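# Seat green brick 3 on the white plate

## Task

Push a green brick fully down onto the studs of the white plate, at the spot the reference picture gives for brick 3, while bricks 1 and 2 stay fully seated, and finish with neither hand touching any brick or the lamp.

## Robot and tools

Robot: two arms, left_arm and right_arm, each ending in a five-part dexterous hand with index, middle and ring fingers plus a thumb. right_arm has a right hand; left_arm has its mirror image. Calibrated bases: left_arm at (+0.032, +0.335, 0) m, right_arm at (+0.004, -0.291, 0) m, both turned only slightly about z. A two-camera stand is fixed behind the arms. A loose object may occasionally get a brief push from outside.

Scene frame: origin at table-top height, halfway between the nominal bases. +x points out over the table, +z up, +y toward left_arm's side (these are not image left/right). Reported hand positions (metres), orientations (quat wxyz) and Hand targets are all in this frame; readings may be a few cm off, more at long reach.

Hand point axes (right hand): +z runs along straight fingers toward the tips, +x across the palm away from the thumb, +y out of the back, with the palm face at y = -0.062 m. On the left hand +x points toward the thumb. Straight fingertips reach about 0.12 m past the hand point in z. A rigid mast sticks out near the wrist on the palm side (x +0.05 to +0.10, z -0.16 to -0.11, up to y +0.06) and can collide. Fingertips have rubber caps.

Tool execute_actions(actions, cameras). actions is a list of actions run one after another; each action is a list of 1 to 15 rows, one row per 1/30 s step; if fewer than 15 rows, the final row is held for the remaining steps. An action lasts 0.5 s. Every row is one flat list of 48 numbers, each in [-1, 1], covering both arms even when one stays still, in this order: left_arm dx, dy, dz, rx, ry, rz; the left hand's 16 hinge numbers; left current_limit; left speed; then the same 24 numbers for right_arm.

Arm numbers are offsets, not poses: they shift the hand point from its Hand target as it stood when the action began, along scene-frame axes, rotating about that target's position. Every row in one action measures from that same starting target, but the next action starts from the new target, so resending an offset moves further. Scale: 1.0 equals 0.6 m for dx, dy, dz and 180 degrees for the rotation vector rx, ry, rz. A translation longer than 1.0 is shortened along its direction. Commanded orientation is limited to 40 degrees from the measured one each step. The hand often stops short of its target, and this arm sags downward under load; resend the remaining distance as a fresh offset (an all-zero action repeats the request). Small moves may not start at all.

Hand numbers are absolute goals, each scaled linearly between a hinge's two stops. Order for each hand: index_abd, index_mcp, index_pip, index_dip, middle_abd, middle_mcp, middle_pip, middle_dip, ring_abd, ring_mcp, ring_pip, ring_dip, thumb_cmc, thumb_axl, thumb_mcp, thumb_ipl. Straight values: _abd 0.00, _mcp +0.75, _pip +0.58, _dip +0.70; thumb_cmc +0.71, thumb_axl +0.68, thumb_mcp +0.23, thumb_ipl +0.17. Going toward -1 curls fingers into the palm, swings _abd away from the thumb, and brings the thumb round in front of the palm. Zero is a real goal, so to keep a hand unchanged resend its hand_goal, hand_current_limit and hand_speed. current_limit maps -1..+1 to 0..550 mA (floor 11 mA) for all motors; very low values may not lift a finger. speed maps to (speed + 1) / 2 of 8.5 rad/s. Initial values: current_limit +0.4, speed -0.6; settings persist until changed.

cameras: list of names, ["all"], or []. If omitted or null, an empty actions list returns all images and a non-empty one returns none. Unknown names invalidate the call. Cameras: cam_head_left, cam_head_right, cam_high, cam_low (672x504), cam_left_wrist, cam_right_wrist (616x616, fisheye). Calibration is given per camera and may drift slightly.

zoom_image(camera, region): enlarges [x0, y0, x1, y1] pixels (at most 504 by 504) of a camera's most recent image. show_instructions(): displays the reference picture(s) showing brick positions; moves nothing. finished_scene(scene): ends the scene with its number (1 or 2); irreversible.

Results: per arm, end_effector_position, end_effector_quat_wxyz, Hand target (the base for the next offsets), joint positions, velocities (may say within noise) and torques. Per hand motor: hand_goal (written goals; repeating keeps a grip), hand_measured (actual hinges; repeating these relaxes a grip), hand_current_ma (positive pushes toward -1), hand_state (moving, goal, blocked, overload), plus hand_current_limit and hand_speed. Temperatures and a MOTOR HOT line may appear. Each result ends with the scene number.

Avoid: dropping or releasing moving parts, slamming, hard pushes into fixed or heavy things, anything falling off the table, and any contact or squeeze between the two hands. A finger motor at 495 mA or more for 5 s shuts down for 10 s. Holding loads, long stretches or pushing toward unreachable poses heats joints; at 100 °C that arm collapses for 30 s or longer. To stop pressing on something, command the target back past the hand point. Thinking time lets the scene run on with the last command held, so keep replies short.

Each tool is called after "Emit:" in YAML: its name, and indented under it one key for each argument.

Reference images:

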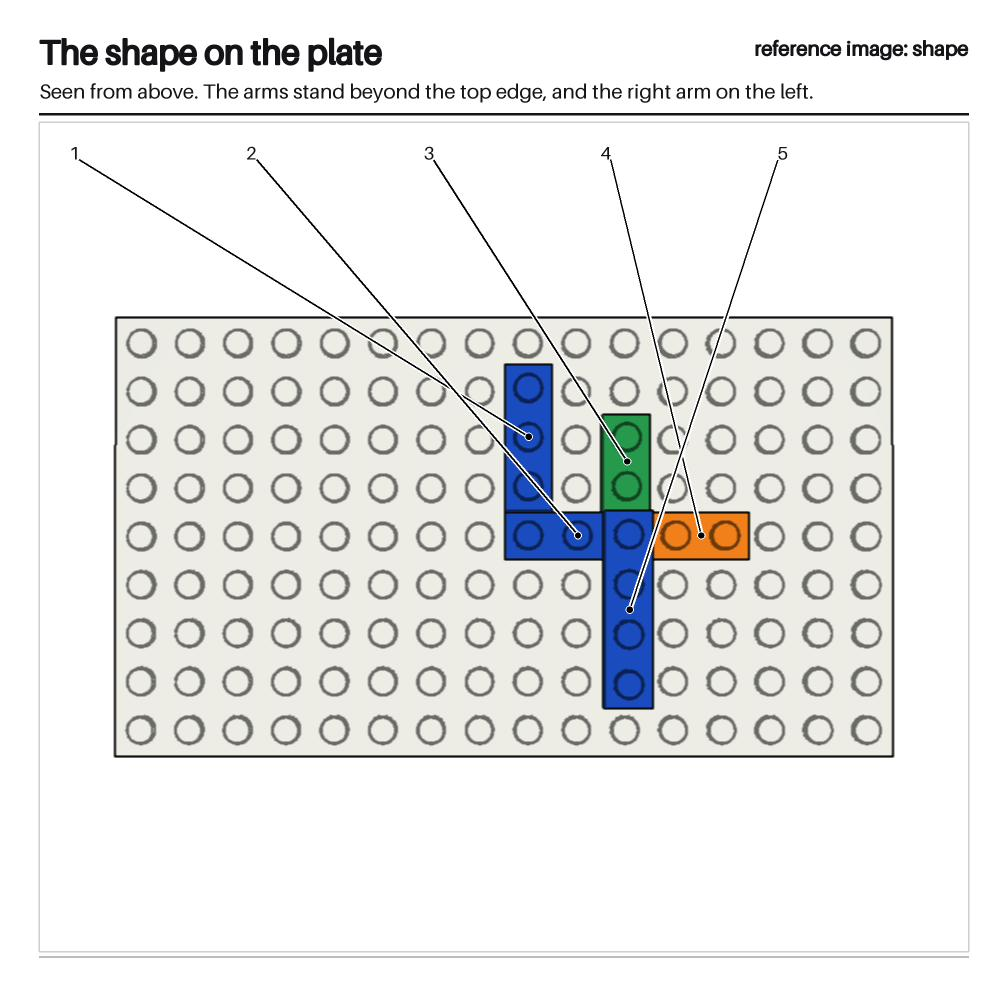

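## Session

Emit:
execute_actions:
  actions: []

Scene clock: 0.00 s.
left_arm: end_effector_position=(+0.3808, +0.4293, +0.2068) hand_goal=(+0.000, +0.754, +0.576, +0.696, +0.000, +0.754, +0.576, +0.696, +0.000, +0.754, +0.576, +0.696, +0.714, +0.678, +0.226, +0.168) hand_measured=(+0.000, +0.754, +0.576, +0.696, +0.000, +0.754, +0.576, +0.696, +0.000, +0.754, +0.576, +0.696, +0.714, +0.678, +0.226, +0.168) hand_current_ma=(+0, +0, +0, +0, +0, +0, +0, +0, +0, +0, +0, +0, +0, +0, +0, +0) hand_state=(goal, goal, goal, goal, goal, goal, goal, goal, goal, goal, goal, goal, goal, goal, goal, goal) hand_current_limit=0.40 hand_speed=-0.60 end_effector_quat_wxyz=(-0.337, +0.836, +0.321, +0.293) | right_arm: end_effector_position=(+0.4376, -0.5128, +0.2225) hand_goal=(+0.000, +0.754, +0.576, +0.696, +0.000, +0.754, +0.576, +0.696, +0.000, +0.754, +0.576, +0.696, +0.714, +0.678, +0.226, +0.168) hand_measured=(+0.000, +0.754, +0.576, +0.696, +0.000, +0.754, +0.576, +0.696, +0.000, +0.754, +0.576, +0.696, +0.714, +0.678, +0.226, +0.168) hand_current_ma=(+0, +0, +0, +0, +0, +0, +0, +0, +0, +0, +0, +0, +0, +0, +0, +0) hand_state=(goal, goal, goal, goal, goal, goal, goal, goal, goal, goal, goal, goal, goal, goal, goal, goal) hand_current_limit=0.40 hand_speed=-0.60 end_effector_quat_wxyz=(+0.075, +0.750, +0.656, +0.025)
Joint positions: left_arm=[-0.001 0.829 0.666 -0.958 -0.839 1.064] | right_arm=[-0.514 1.297 1.138 -1.254 0.006 -0.353]
Joint velocities: within noise
Joint torques (N m): no reading
Motor temperatures (°C): left_arm=[35 34 35 34 32 31] | right_arm=[33 31 34 32 34 32]
Heat: left arm: hottest waist 35 °C; right arm: hottest elbow 34 °C.
Hand target: left_arm +0.3868, +0.4293, +0.2190; -0.333, +0.832, +0.324, +0.303 | right_arm +0.4447, -0.5166, +0.2399; +0.092, +0.749, +0.655, +0.032

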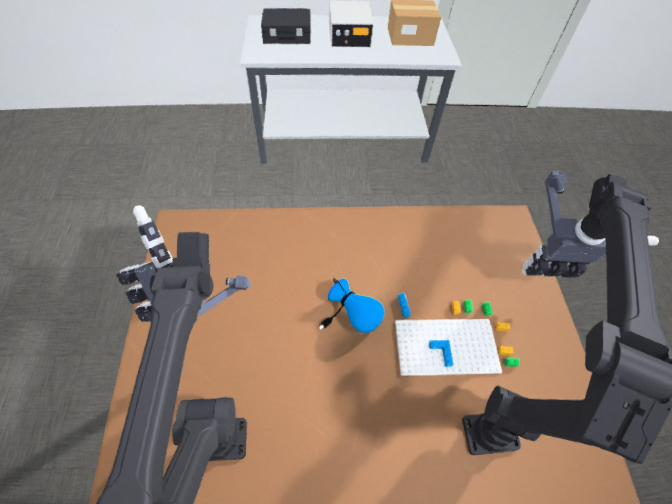

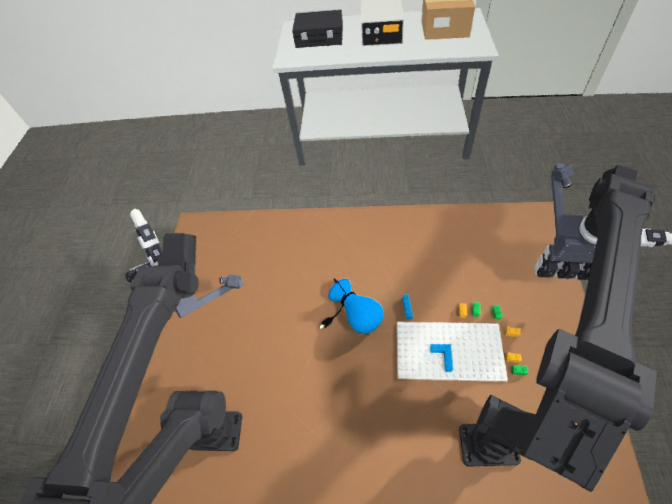

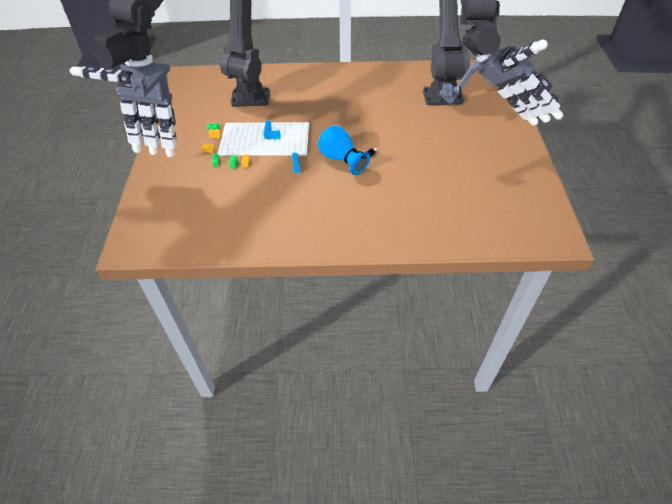

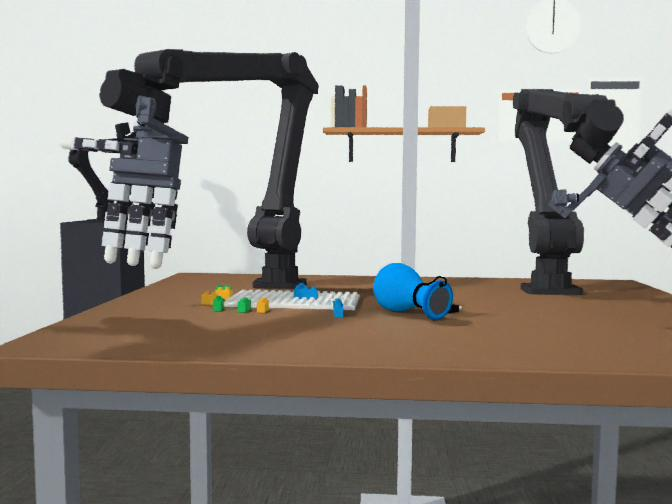

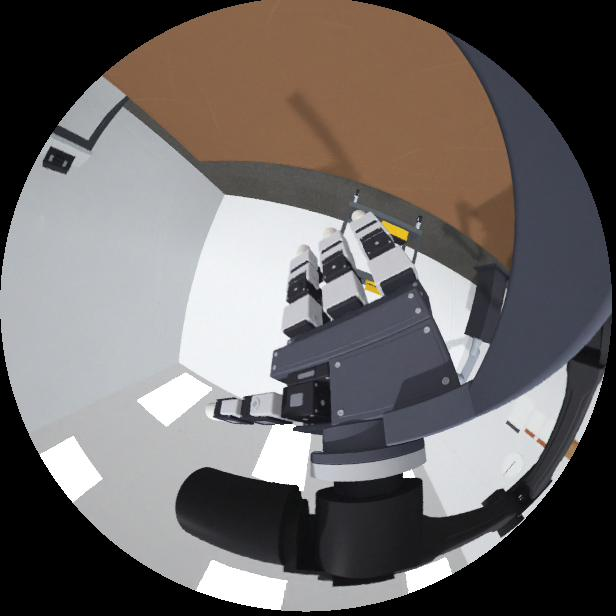

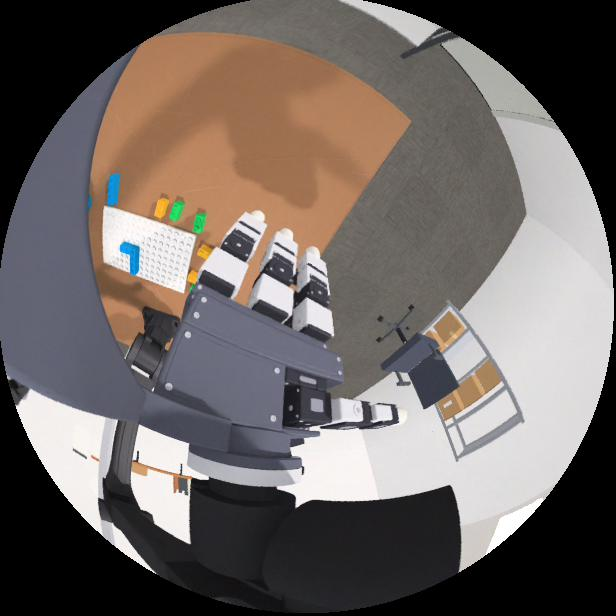

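Emit:
zoom_image:
  camera: "cam_head_right"
  region: [380, 280, 540, 400]

Emit:
zoom_image:
  camera: "cam_head_left"
  region: [380, 280, 540, 400]

Emit:
zoom_image:
  camera: "cam_high"
  region: [190, 100, 350, 190]

Emit:
zoom_image:
  camera: "cam_low"
  region: [180, 250, 380, 350]

Scaled by 3.150 from the camera's 672x504 image, which has a finer 960x720 frame.

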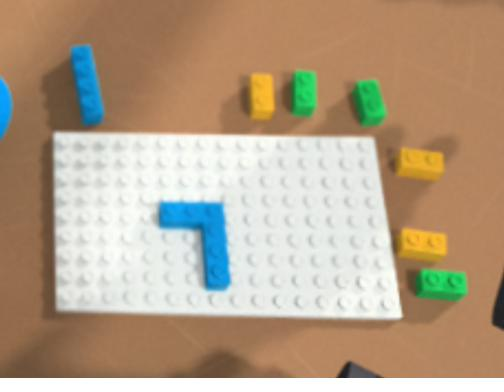

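Scaled by 3.150 from the camera's 672x504 image, which has a finer 960x720 frame.

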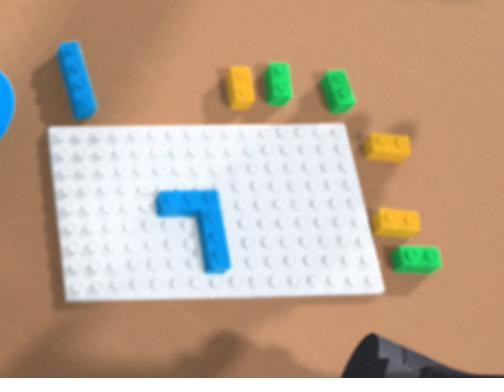

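Scaled by 3.150 from the camera's 672x504 image, which has a finer 960x720 frame.

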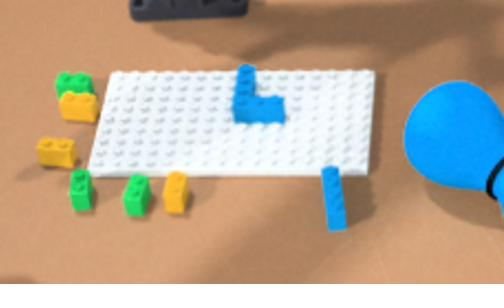

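Scaled by 2.520 from the camera's 672x504 image, which has a finer 960x720 frame.

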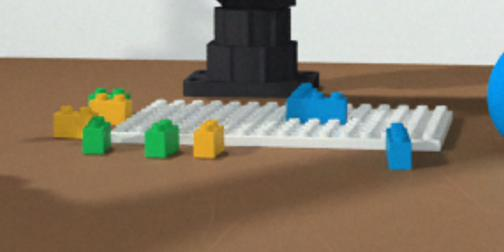

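Emit:
zoom_image:
  camera: "cam_right_wrist"
  region: [80, 160, 420, 460]

Emit:
zoom_image:
  camera: "cam_low"
  region: [50, 100, 250, 280]

Emit:
zoom_image:
  camera: "cam_right_wrist"
  region: [80, 160, 220, 300]

Emit:
zoom_image:
  camera: "cam_low"
  region: [360, 240, 480, 330]

Scaled by 1.482 from the camera's 616x616 image, which has a finer 880x880 frame.

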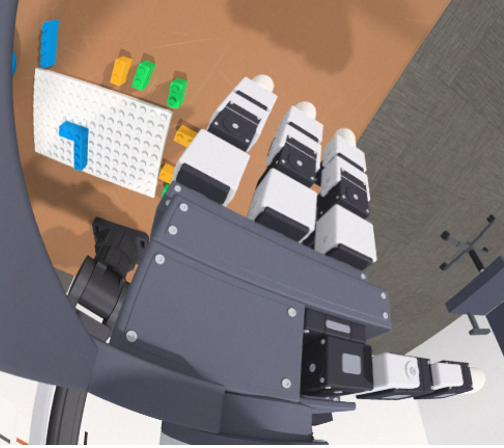

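Scaled by 2.520 from the camera's 672x504 image, which has a finer 960x720 frame.

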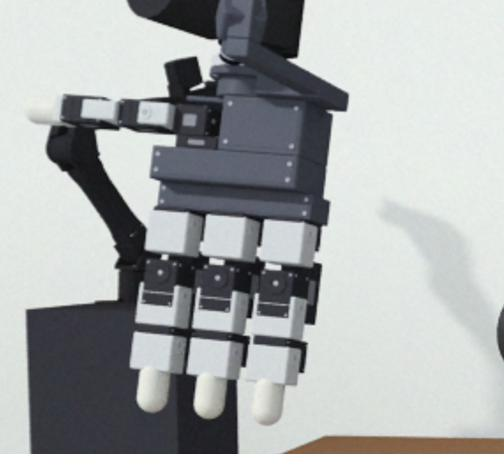

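Scaled by 3.600 from the camera's 616x616 image, which has a finer 880x880 frame.

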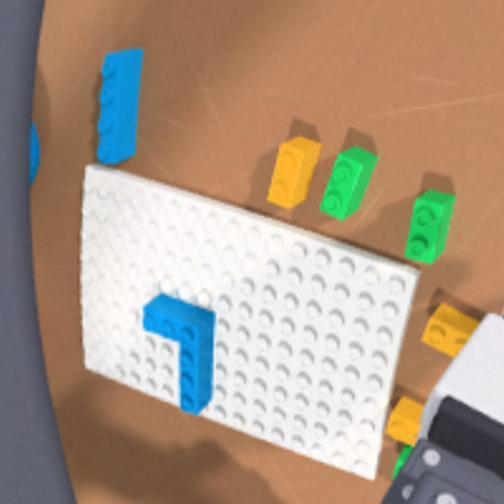

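Scaled by 4.200 from the camera's 672x504 image, which has a finer 960x720 frame.

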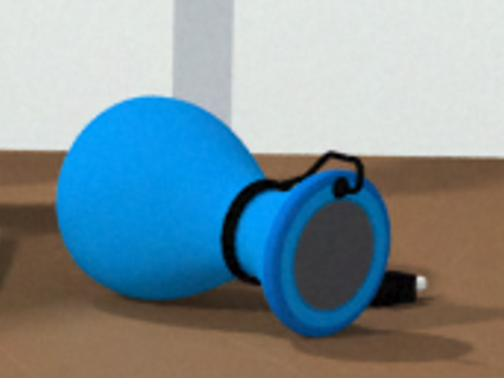

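Emit:
execute_actions:
  actions:
    - [[0,0,0,0,0,0,0,0.75,0.58,0.7,0,0.75,0.58,0.7,0,0.75,0.58,0.7,0.71,0.68,0.23,0.17,0.4,-0.6,-0.012,0.06,0,0.009,0.018,0.014,0,0.75,0.58,0.7,0,0.75,0.58,0.7,0,-0.07,-0.3,-0.17,0.71,0.68,0.23,0.17,0.4,-0.6]]
    - [[0,0,0,0,0,0,0,0.75,0.58,0.7,0,0.75,0.58,0.7,0,0.75,0.58,0.7,0.71,0.68,0.23,0.17,0.4,-0.6,-0.013,0.07,0,0.009,0.019,0.014,0,0.75,0.58,0.7,0,0.75,0.58,0.7,0,-0.07,-0.3,-0.17,0.71,0.68,0.23,0.17,0.4,-0.6]]
    - [[0,0,0,0,0,0,0,0.75,0.58,0.7,0,0.75,0.58,0.7,0,0.75,0.58,0.7,0.71,0.68,0.23,0.17,0.4,-0.6,-0.013,0.07,0,0.009,0.019,0.014,0,0.75,0.58,0.7,0,0.75,0.58,0.7,0,-0.07,-0.3,-0.17,0.71,0.68,0.23,0.17,0.4,-0.6]]
    - [[0,0,0,0,0,0,0,0.75,0.58,0.7,0,0.75,0.58,0.7,0,0.75,0.58,0.7,0.71,0.68,0.23,0.17,0.4,-0.6,-0.013,0.07,0,0,0,0,0,0.75,0.58,0.7,0,0.75,0.58,0.7,0,-0.07,-0.3,-0.17,0.71,0.68,0.23,0.17,0.4,-0.6]]
  cameras: ["all"]

Scene clock: 206.77 s.
left_arm: end_effector_position=(+0.3808, +0.4293, +0.2068) hand_goal=(+0.000, +0.750, +0.580, +0.700, +0.000, +0.750, +0.580, +0.700, +0.000, +0.750, +0.580, +0.700, +0.710, +0.680, +0.230, +0.170) hand_measured=(+0.000, +0.748, +0.576, +0.698, +0.000, +0.748, +0.576, +0.698, +0.000, +0.748, +0.576, +0.696, +0.710, +0.678, +0.226, +0.168) hand_current_ma=(+0, -4, -7, -6, +0, -4, -7, -5, +0, -4, -7, -7, -1, -6, -14, -7) hand_state=(goal, goal, goal, goal, goal, goal, goal, goal, goal, goal, goal, goal, goal, goal, goal, goal) hand_current_limit=0.40 hand_speed=-0.60 end_effector_quat_wxyz=(-0.337, +0.836, +0.321, +0.293) | right_arm: end_effector_position=(+0.4157, -0.3586, +0.2333) hand_goal=(+0.000, +0.750, +0.580, +0.700, +0.000, +0.750, +0.580, +0.700, +0.000, -0.070, -0.300, -0.170, +0.710, +0.680, +0.230, +0.170) hand_measured=(+0.000, +0.750, +0.578, +0.698, +0.000, +0.750, +0.578, +0.698, +0.000, -0.052, -0.292, -0.168, +0.712, +0.678, +0.224, +0.168) hand_current_ma=(+0, +0, -4, -3, +0, +0, -4, -3, +0, +44, +13, +4, +2, -3, -15, -5) hand_state=(goal, goal, goal, goal, goal, goal, goal, goal, goal, goal, goal, goal, goal, goal, goal, goal) hand_current_limit=0.40 hand_speed=-0.60 end_effector_quat_wxyz=(-0.005, +0.708, +0.706, -0.001)
Joint positions: left_arm=[-0.001 0.829 0.666 -0.958 -0.839 1.064] | right_arm=[-0.164 1.209 1.138 -1.509 -0.004 -0.132]
Joint torques (N m): left_arm=[0.32 -1.79 11.17 1.07 -0.86 -0.13] | right_arm=[0.56 -6.59 8.59 0.47 0.33 0.06]
Motor temperatures (°C): left_arm=[34 34 43 34 34 31] | right_arm=[33 32 39 32 34 32]
Heat: left arm: hottest elbow 43 °C; right arm: hottest elbow 39 °C.
Hand target: left_arm +0.3868, +0.4293, +0.2190; -0.333, +0.832, +0.324, +0.303 | right_arm +0.4141, -0.3547, +0.2399; +0.000, +0.708, +0.707, +0.000
Off the commanded pose: left_arm 0.014 m, 1 deg | right_arm 0.008 m, 1 deg.
camera_calibration:
cam_right_wrist: T_world_to_cam=[[0.601375, -0.798864, -0.012817, -0.496233], [-0.55927, -0.43236, 0.707307, -0.129645], [-0.570583, -0.418188, -0.706791, 0.373612], [0, 0, 0, 1]] pos_world=[0.439092, -0.296235, 0.349404]

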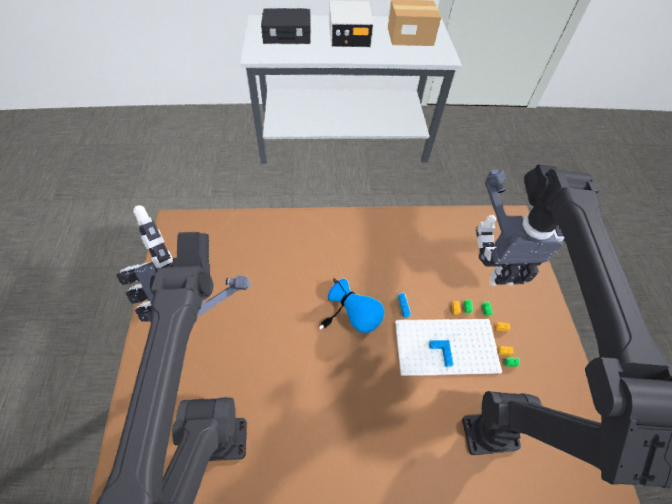

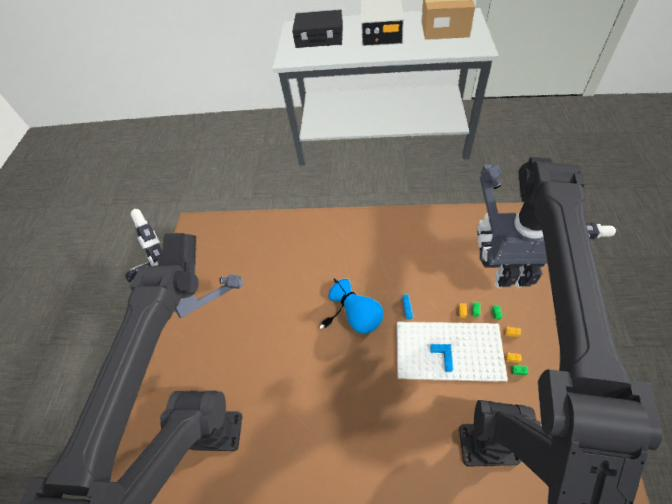

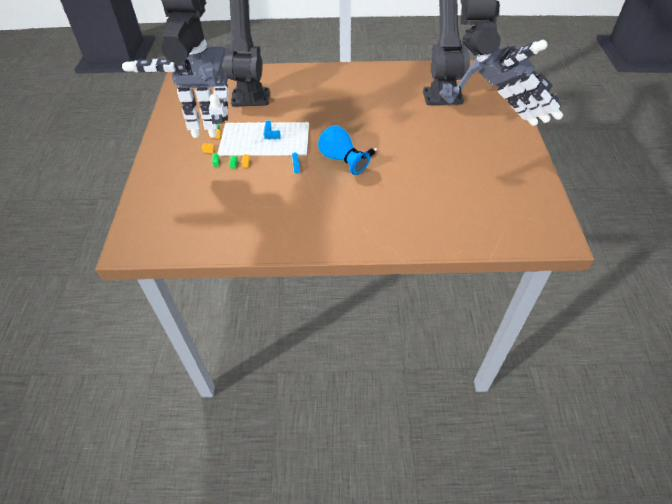

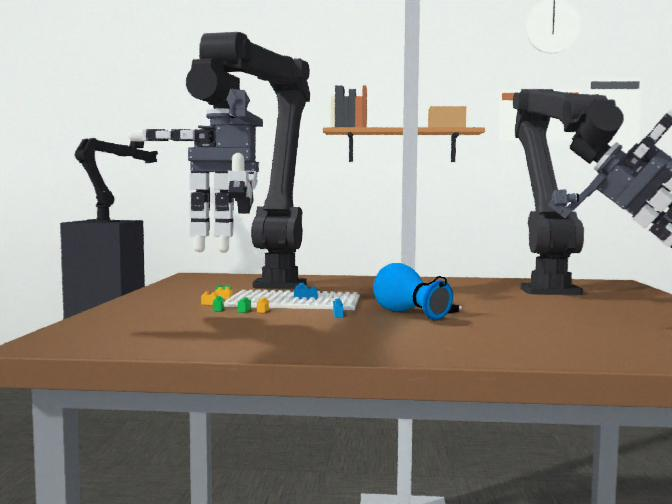

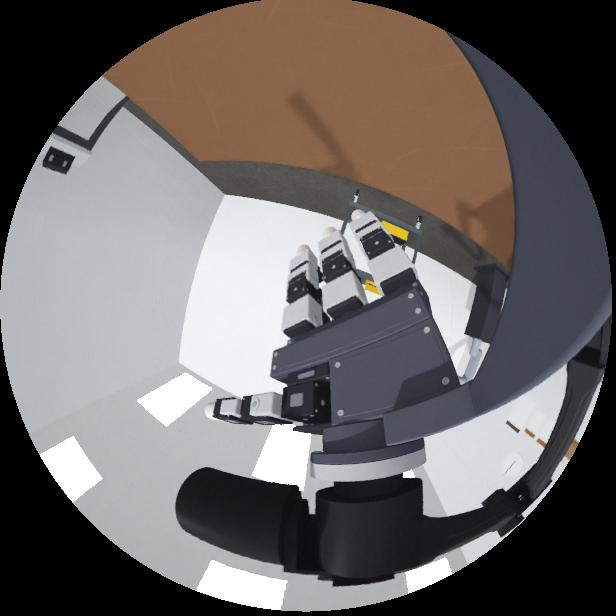

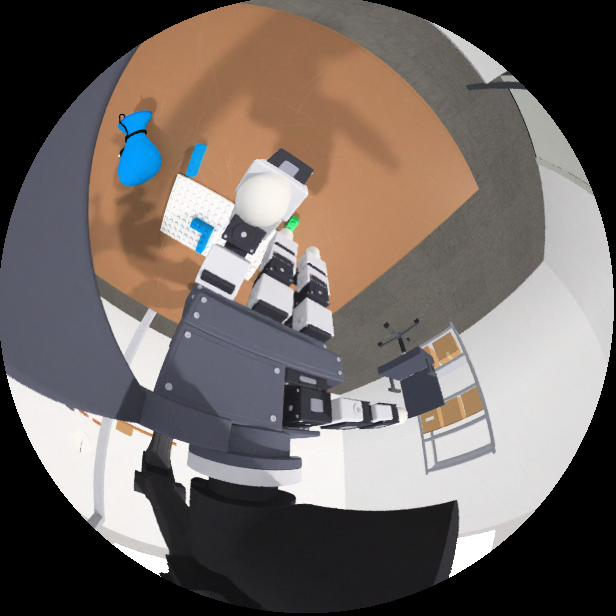

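Emit:
execute_actions:
  actions:
    - [[0,0,0,0,0,0,0,0.75,0.58,0.7,0,0.75,0.58,0.7,0,0.75,0.58,0.7,0.71,0.68,0.23,0.17,0.4,-0.6,0,0,0,0,0,0,0,0.75,0.58,0.7,0,0.75,0.58,0.7,0,0.98,0.98,0.98,0.71,0.68,0.23,0.17,0.4,-0.6]]
    - [[0,0,0,0,0,0,0,0.75,0.58,0.7,0,0.75,0.58,0.7,0,0.75,0.58,0.7,0.71,0.68,0.23,0.17,0.4,-0.6,0,0,0,0,0,0,0,0.75,0.58,0.7,0,0.75,0.58,0.7,0,0.98,0.98,0.98,0.71,0.68,0.23,0.17,0.4,-0.6]]
  cameras: ["all"]

Emit:
zoom_image:
  camera: "cam_right_wrist"
  region: [140, 140, 360, 340]

Emit:
zoom_image:
  camera: "cam_head_right"
  region: [380, 210, 560, 390]

Emit:
zoom_image:
  camera: "cam_low"
  region: [160, 200, 300, 340]

Scene clock: 220.37 s.
left_arm: end_effector_position=(+0.3808, +0.4293, +0.2068) hand_goal=(+0.000, +0.750, +0.580, +0.700, +0.000, +0.750, +0.580, +0.700, +0.000, +0.750, +0.580, +0.700, +0.710, +0.680, +0.230, +0.170) hand_measured=(+0.000, +0.748, +0.576, +0.698, +0.000, +0.748, +0.576, +0.698, +0.000, +0.748, +0.576, +0.696, +0.710, +0.678, +0.226, +0.168) hand_current_ma=(+0, -4, -7, -6, +0, -4, -7, -5, +0, -4, -7, -7, -1, -6, -14, -7) hand_state=(goal, goal, goal, goal, goal, goal, goal, goal, goal, goal, goal, goal, goal, goal, goal, goal) hand_current_limit=0.40 hand_speed=-0.60 end_effector_quat_wxyz=(-0.337, +0.836, +0.321, +0.293) | right_arm: end_effector_position=(+0.4155, -0.3587, +0.2333) hand_goal=(+0.000, +0.750, +0.580, +0.700, +0.000, +0.750, +0.580, +0.700, +0.000, +0.980, +0.980, +0.980, +0.710, +0.680, +0.230, +0.170) hand_measured=(+0.000, +0.750, +0.578, +0.698, +0.000, +0.750, +0.578, +0.698, +0.000, +0.970, +0.972, +0.976, +0.712, +0.678, +0.224, +0.168) hand_current_ma=(+0, +0, -4, -3, +0, +0, -4, -3, +0, -24, -14, -5, +2, -3, -15, -5) hand_state=(goal, goal, goal, goal, goal, goal, goal, goal, goal, goal, goal, goal, goal, goal, goal, goal) hand_current_limit=0.40 hand_speed=-0.60 end_effector_quat_wxyz=(-0.005, +0.709, +0.705, -0.001)
Joint positions: left_arm=[-0.001 0.829 0.666 -0.958 -0.839 1.064] | right_arm=[-0.164 1.209 1.138 -1.509 -0.003 -0.131]
Joint torques (N m): left_arm=[0.32 -1.85 11.15 1.1 -0.86 -0.13] | right_arm=[0.09 -6.36 8.51 0.44 0.35 0.05]
Heat: left arm: hottest elbow 43 °C; right arm: hottest elbow 39 °C.
Hand target: left_arm +0.3868, +0.4293, +0.2190; -0.333, +0.832, +0.324, +0.303 | right_arm +0.4141, -0.3547, +0.2399; +0.000, +0.708, +0.707, +0.000
Off the commanded pose: left_arm 0.014 m, 1 deg | right_arm 0.008 m, 1 deg.
camera_calibration:
cam_right_wrist: T_world_to_cam=[[0.600487, -0.799531, -0.0128339, -0.496192], [-0.559419, -0.431511, 0.707706, -0.129486], [-0.571371, -0.417789, -0.70639, 0.373782], [0, 0, 0, 1]] pos_world=[0.439088, -0.296434, 0.349306]

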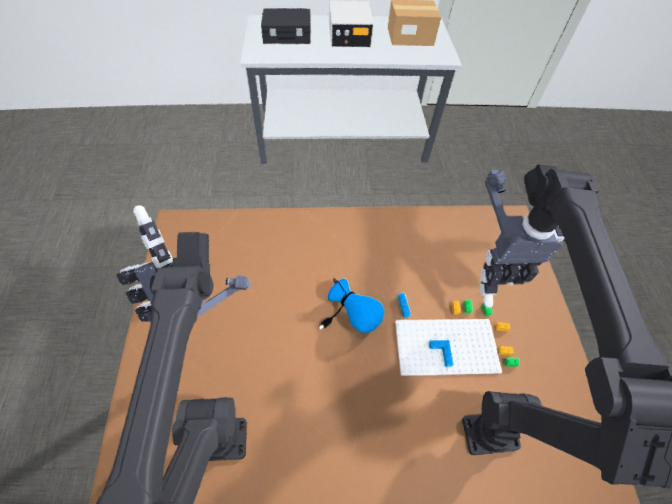

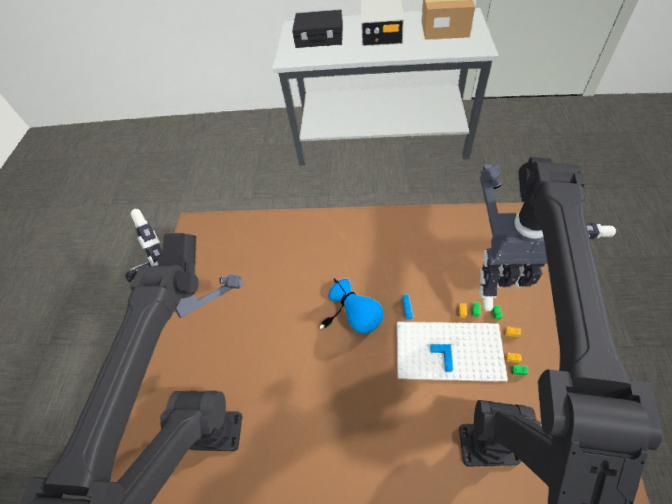

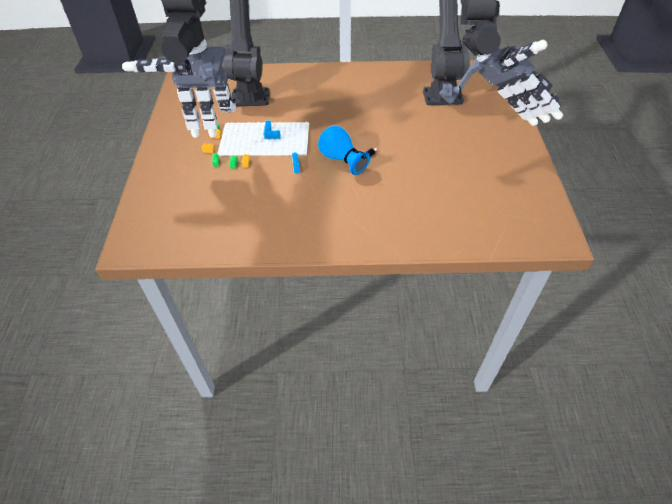

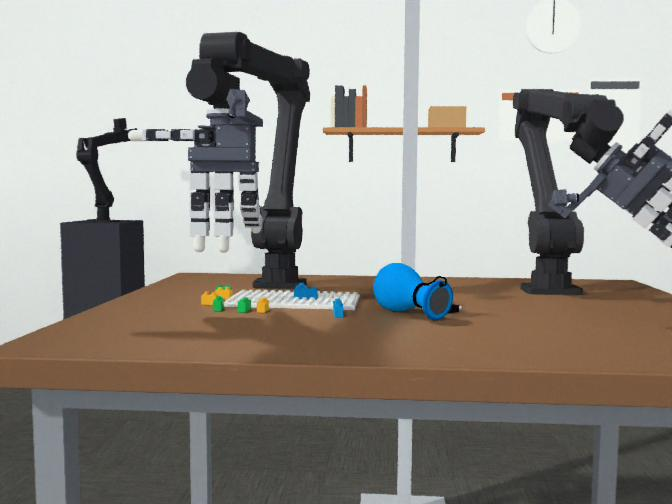

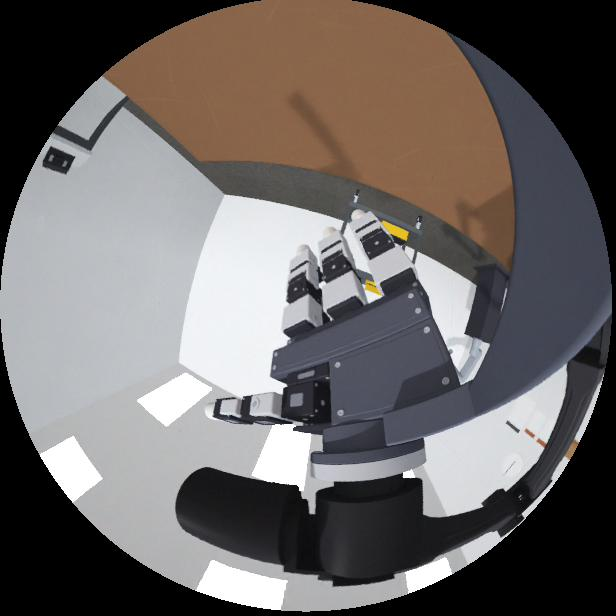

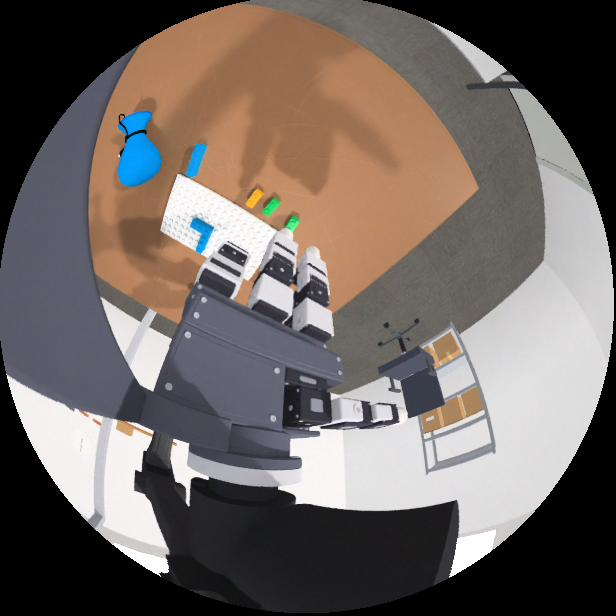

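Scaled by 2.291 from the camera's 616x616 image, which has a finer 880x880 frame.

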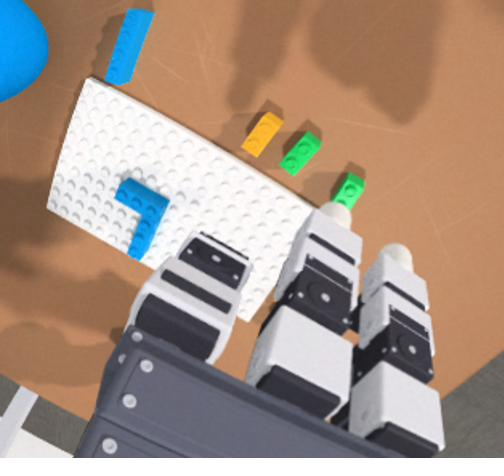

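Scaled by 2.800 from the camera's 672x504 image, which has a finer 960x720 frame.

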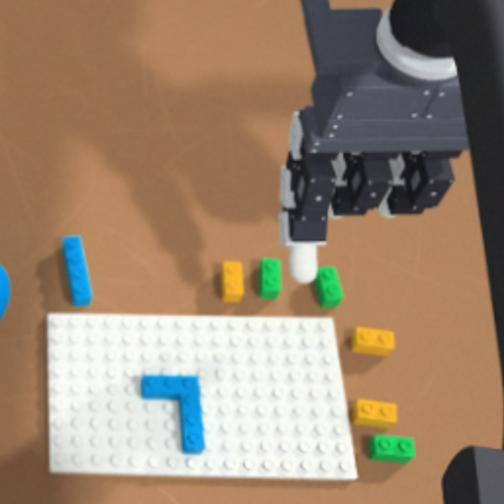

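Scaled by 3.600 from the camera's 672x504 image, which has a finer 960x720 frame.

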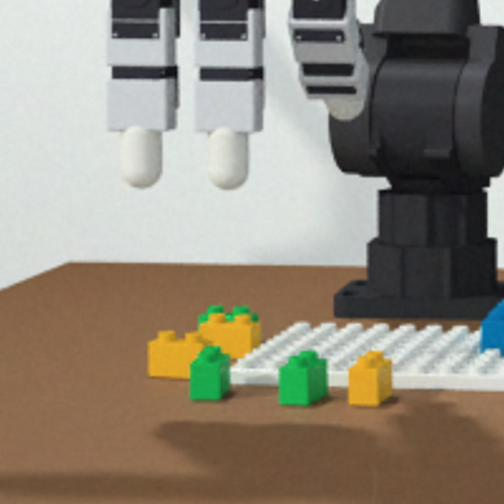

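Emit:
zoom_image:
  camera: "cam_high"
  region: [160, 90, 280, 180]

Scaled by 4.200 from the camera's 672x504 image, which has a finer 960x720 frame.

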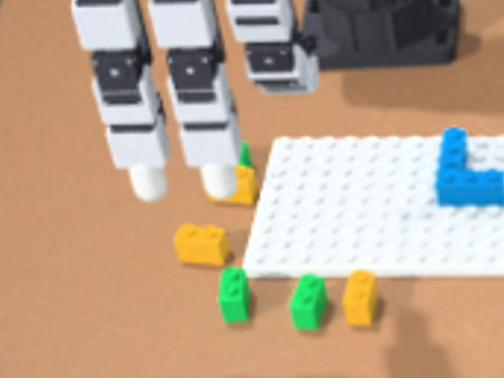

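Emit:
execute_actions:
  actions:
    - [[0,0,0,0,0,0,0,0.75,0.58,0.7,0,0.75,0.58,0.7,0,0.75,0.58,0.7,0.71,0.68,0.23,0.17,0.4,-0.6,-0.006,0.008,-0.05,0,0,0,0,0.75,0.58,0.7,0,0.75,0.58,0.7,0,0.98,0.98,0.98,0.71,0.68,0.23,0.17,0.4,-0.6]]
    - [[0,0,0,0,0,0,0,0.75,0.58,0.7,0,0.75,0.58,0.7,0,0.75,0.58,0.7,0.71,0.68,0.23,0.17,0.4,-0.6,-0.006,0.009,-0.051,0,0,0,0,0.75,0.58,0.7,0,0.75,0.58,0.7,0,0.98,0.98,0.98,0.71,0.68,0.23,0.17,0.4,-0.6]]
  cameras: ["cam_high","cam_low","cam_head_right","cam_head_left","cam_right_wrist"]

Emit:
zoom_image:
  camera: "cam_high"
  region: [180, 110, 280, 180]

Emit:
zoom_image:
  camera: "cam_low"
  region: [180, 240, 280, 320]

Emit:
zoom_image:
  camera: "cam_head_left"
  region: [420, 250, 540, 350]

Emit:
zoom_image:
  camera: "cam_right_wrist"
  region: [200, 150, 360, 300]

Scene clock: 253.83 s.
left_arm: end_effector_position=(+0.3808, +0.4293, +0.2068) hand_goal=(+0.000, +0.750, +0.580, +0.700, +0.000, +0.750, +0.580, +0.700, +0.000, +0.750, +0.580, +0.700, +0.710, +0.680, +0.230, +0.170) hand_measured=(+0.000, +0.748, +0.576, +0.698, +0.000, +0.748, +0.576, +0.698, +0.000, +0.748, +0.576, +0.696, +0.710, +0.678, +0.226, +0.168) hand_current_ma=(+0, -4, -7, -6, +0, -4, -7, -5, +0, -4, -7, -7, -1, -6, -14, -7) hand_state=(goal, goal, goal, goal, goal, goal, goal, goal, goal, goal, goal, goal, goal, goal, goal, goal) hand_current_limit=0.40 hand_speed=-0.60 end_effector_quat_wxyz=(-0.337, +0.836, +0.321, +0.293) | right_arm: end_effector_position=(+0.4037, -0.3491, +0.1753) hand_goal=(+0.000, +0.750, +0.580, +0.700, +0.000, +0.750, +0.580, +0.700, +0.000, +0.980, +0.980, +0.980, +0.710, +0.680, +0.230, +0.170) hand_measured=(+0.000, +0.750, +0.578, +0.698, +0.000, +0.750, +0.578, +0.698, +0.000, +0.970, +0.974, +0.976, +0.712, +0.678, +0.224, +0.168) hand_current_ma=(+0, +0, -4, -3, +0, +0, -4, -3, +0, -23, -12, -5, +2, -3, -15, -5) hand_state=(goal, goal, goal, goal, goal, goal, goal, goal, goal, goal, goal, goal, goal, goal, goal, goal) hand_current_limit=0.40 hand_speed=-0.60 end_effector_quat_wxyz=(-0.009, +0.710, +0.705, -0.005)
Joint positions: left_arm=[-0.001 0.829 0.666 -0.958 -0.839 1.064] | right_arm=[-0.138 1.204 0.983 -1.369 -0.003 -0.103]
Joint torques (N m): left_arm=[0.32 -1.79 11.14 1.09 -0.86 -0.13] | right_arm=[0.73 -5.6 7.84 1.02 0.33 0.06]
Heat: left arm: hottest elbow 43 °C; right arm: hottest elbow 38 °C.
Hand target: left_arm +0.3868, +0.4293, +0.2190; -0.333, +0.832, +0.324, +0.303 | right_arm +0.4068, -0.3444, +0.1792; +0.000, +0.708, +0.707, +0.000
Off the commanded pose: left_arm 0.014 m, 1 deg | right_arm 0.007 m, 1 deg.
camera_calibration:
cam_right_wrist: T_world_to_cam=[[0.598488, -0.800895, -0.0194854, -0.48052], [-0.553058, -0.430638, 0.713217, -0.094152], [-0.579603, -0.416075, -0.700672, 0.333032], [0, 0, 0, 1]] pos_world=[0.42854, -0.286825, 0.291134]
Images, in order (width x height): cam_head_left 672x504, cam_head_right 672x504, cam_high 672x504, cam_low 672x504, cam_right_wrist 616x616.

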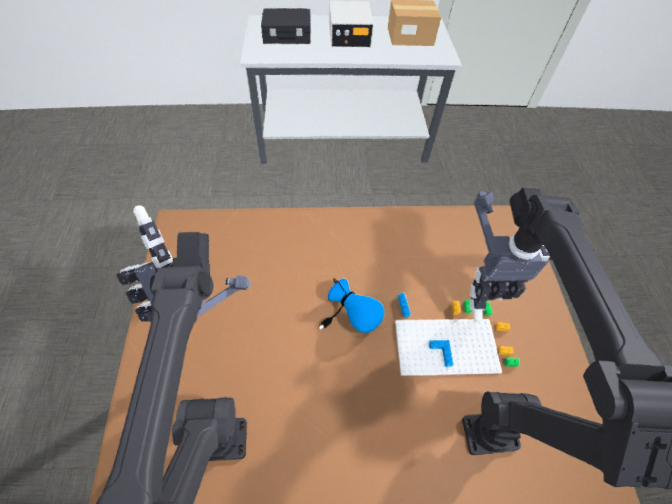

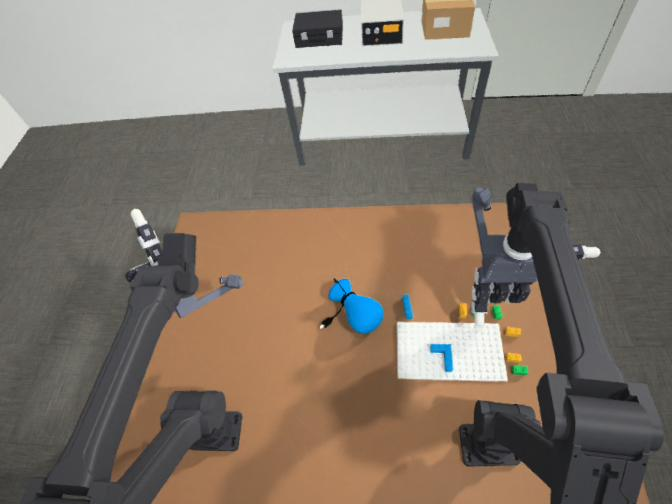

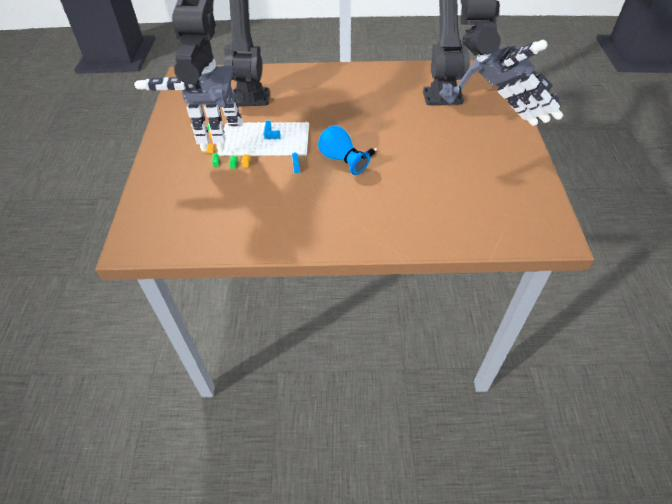

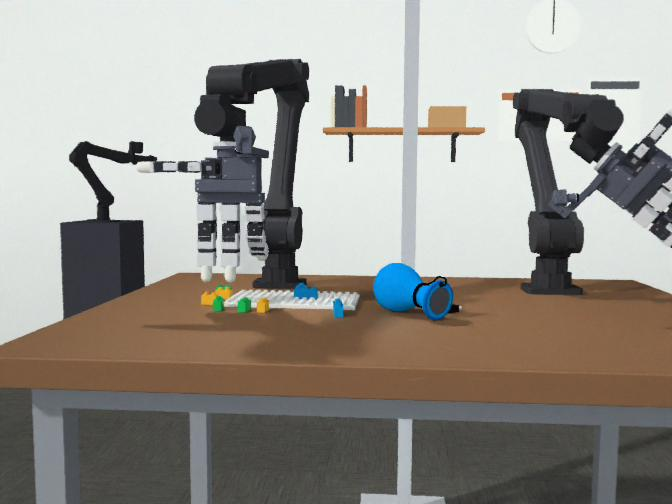

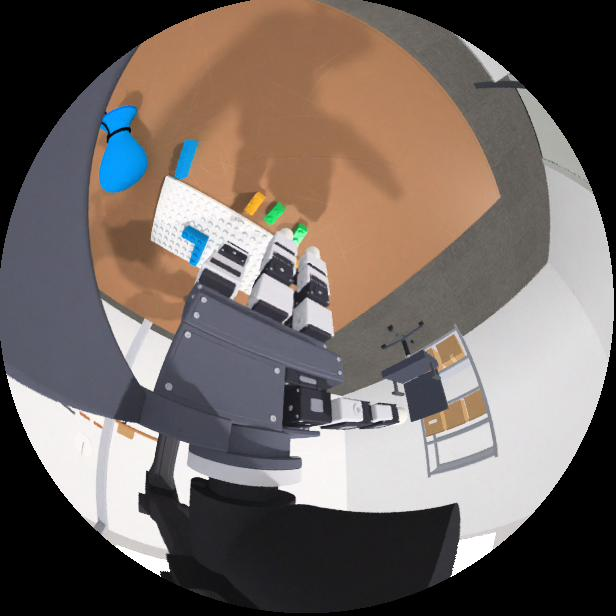

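Scaled by 5.040 from the camera's 672x504 image, which has a finer 960x720 frame.

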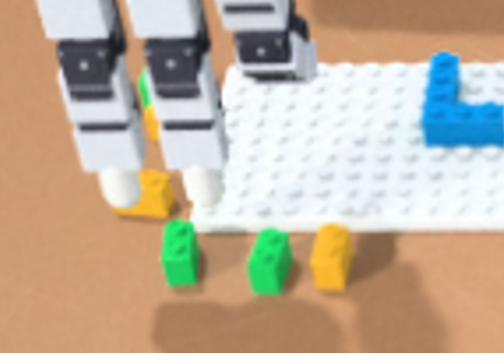

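Scaled by 5.040 from the camera's 672x504 image, which has a finer 960x720 frame.

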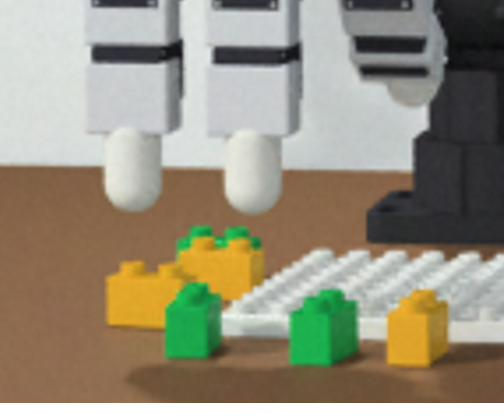

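Scaled by 4.200 from the camera's 672x504 image, which has a finer 960x720 frame.

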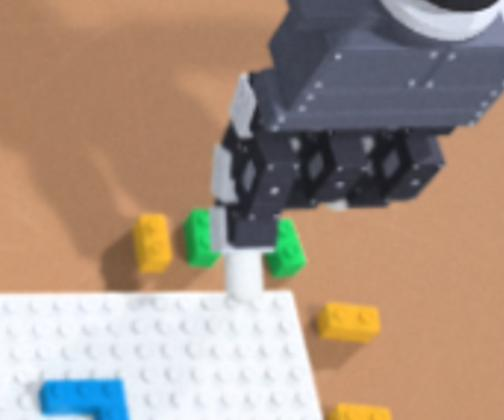

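Scaled by 3.150 from the camera's 616x616 image, which has a finer 880x880 frame.

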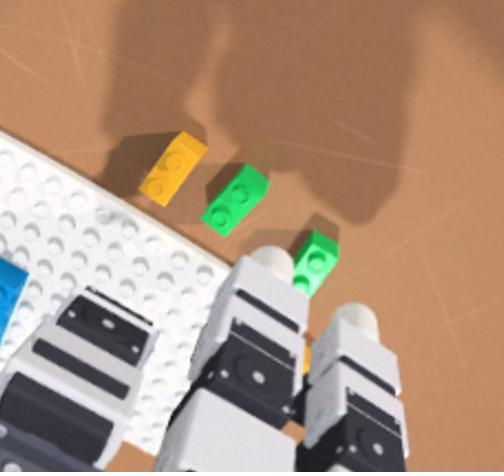

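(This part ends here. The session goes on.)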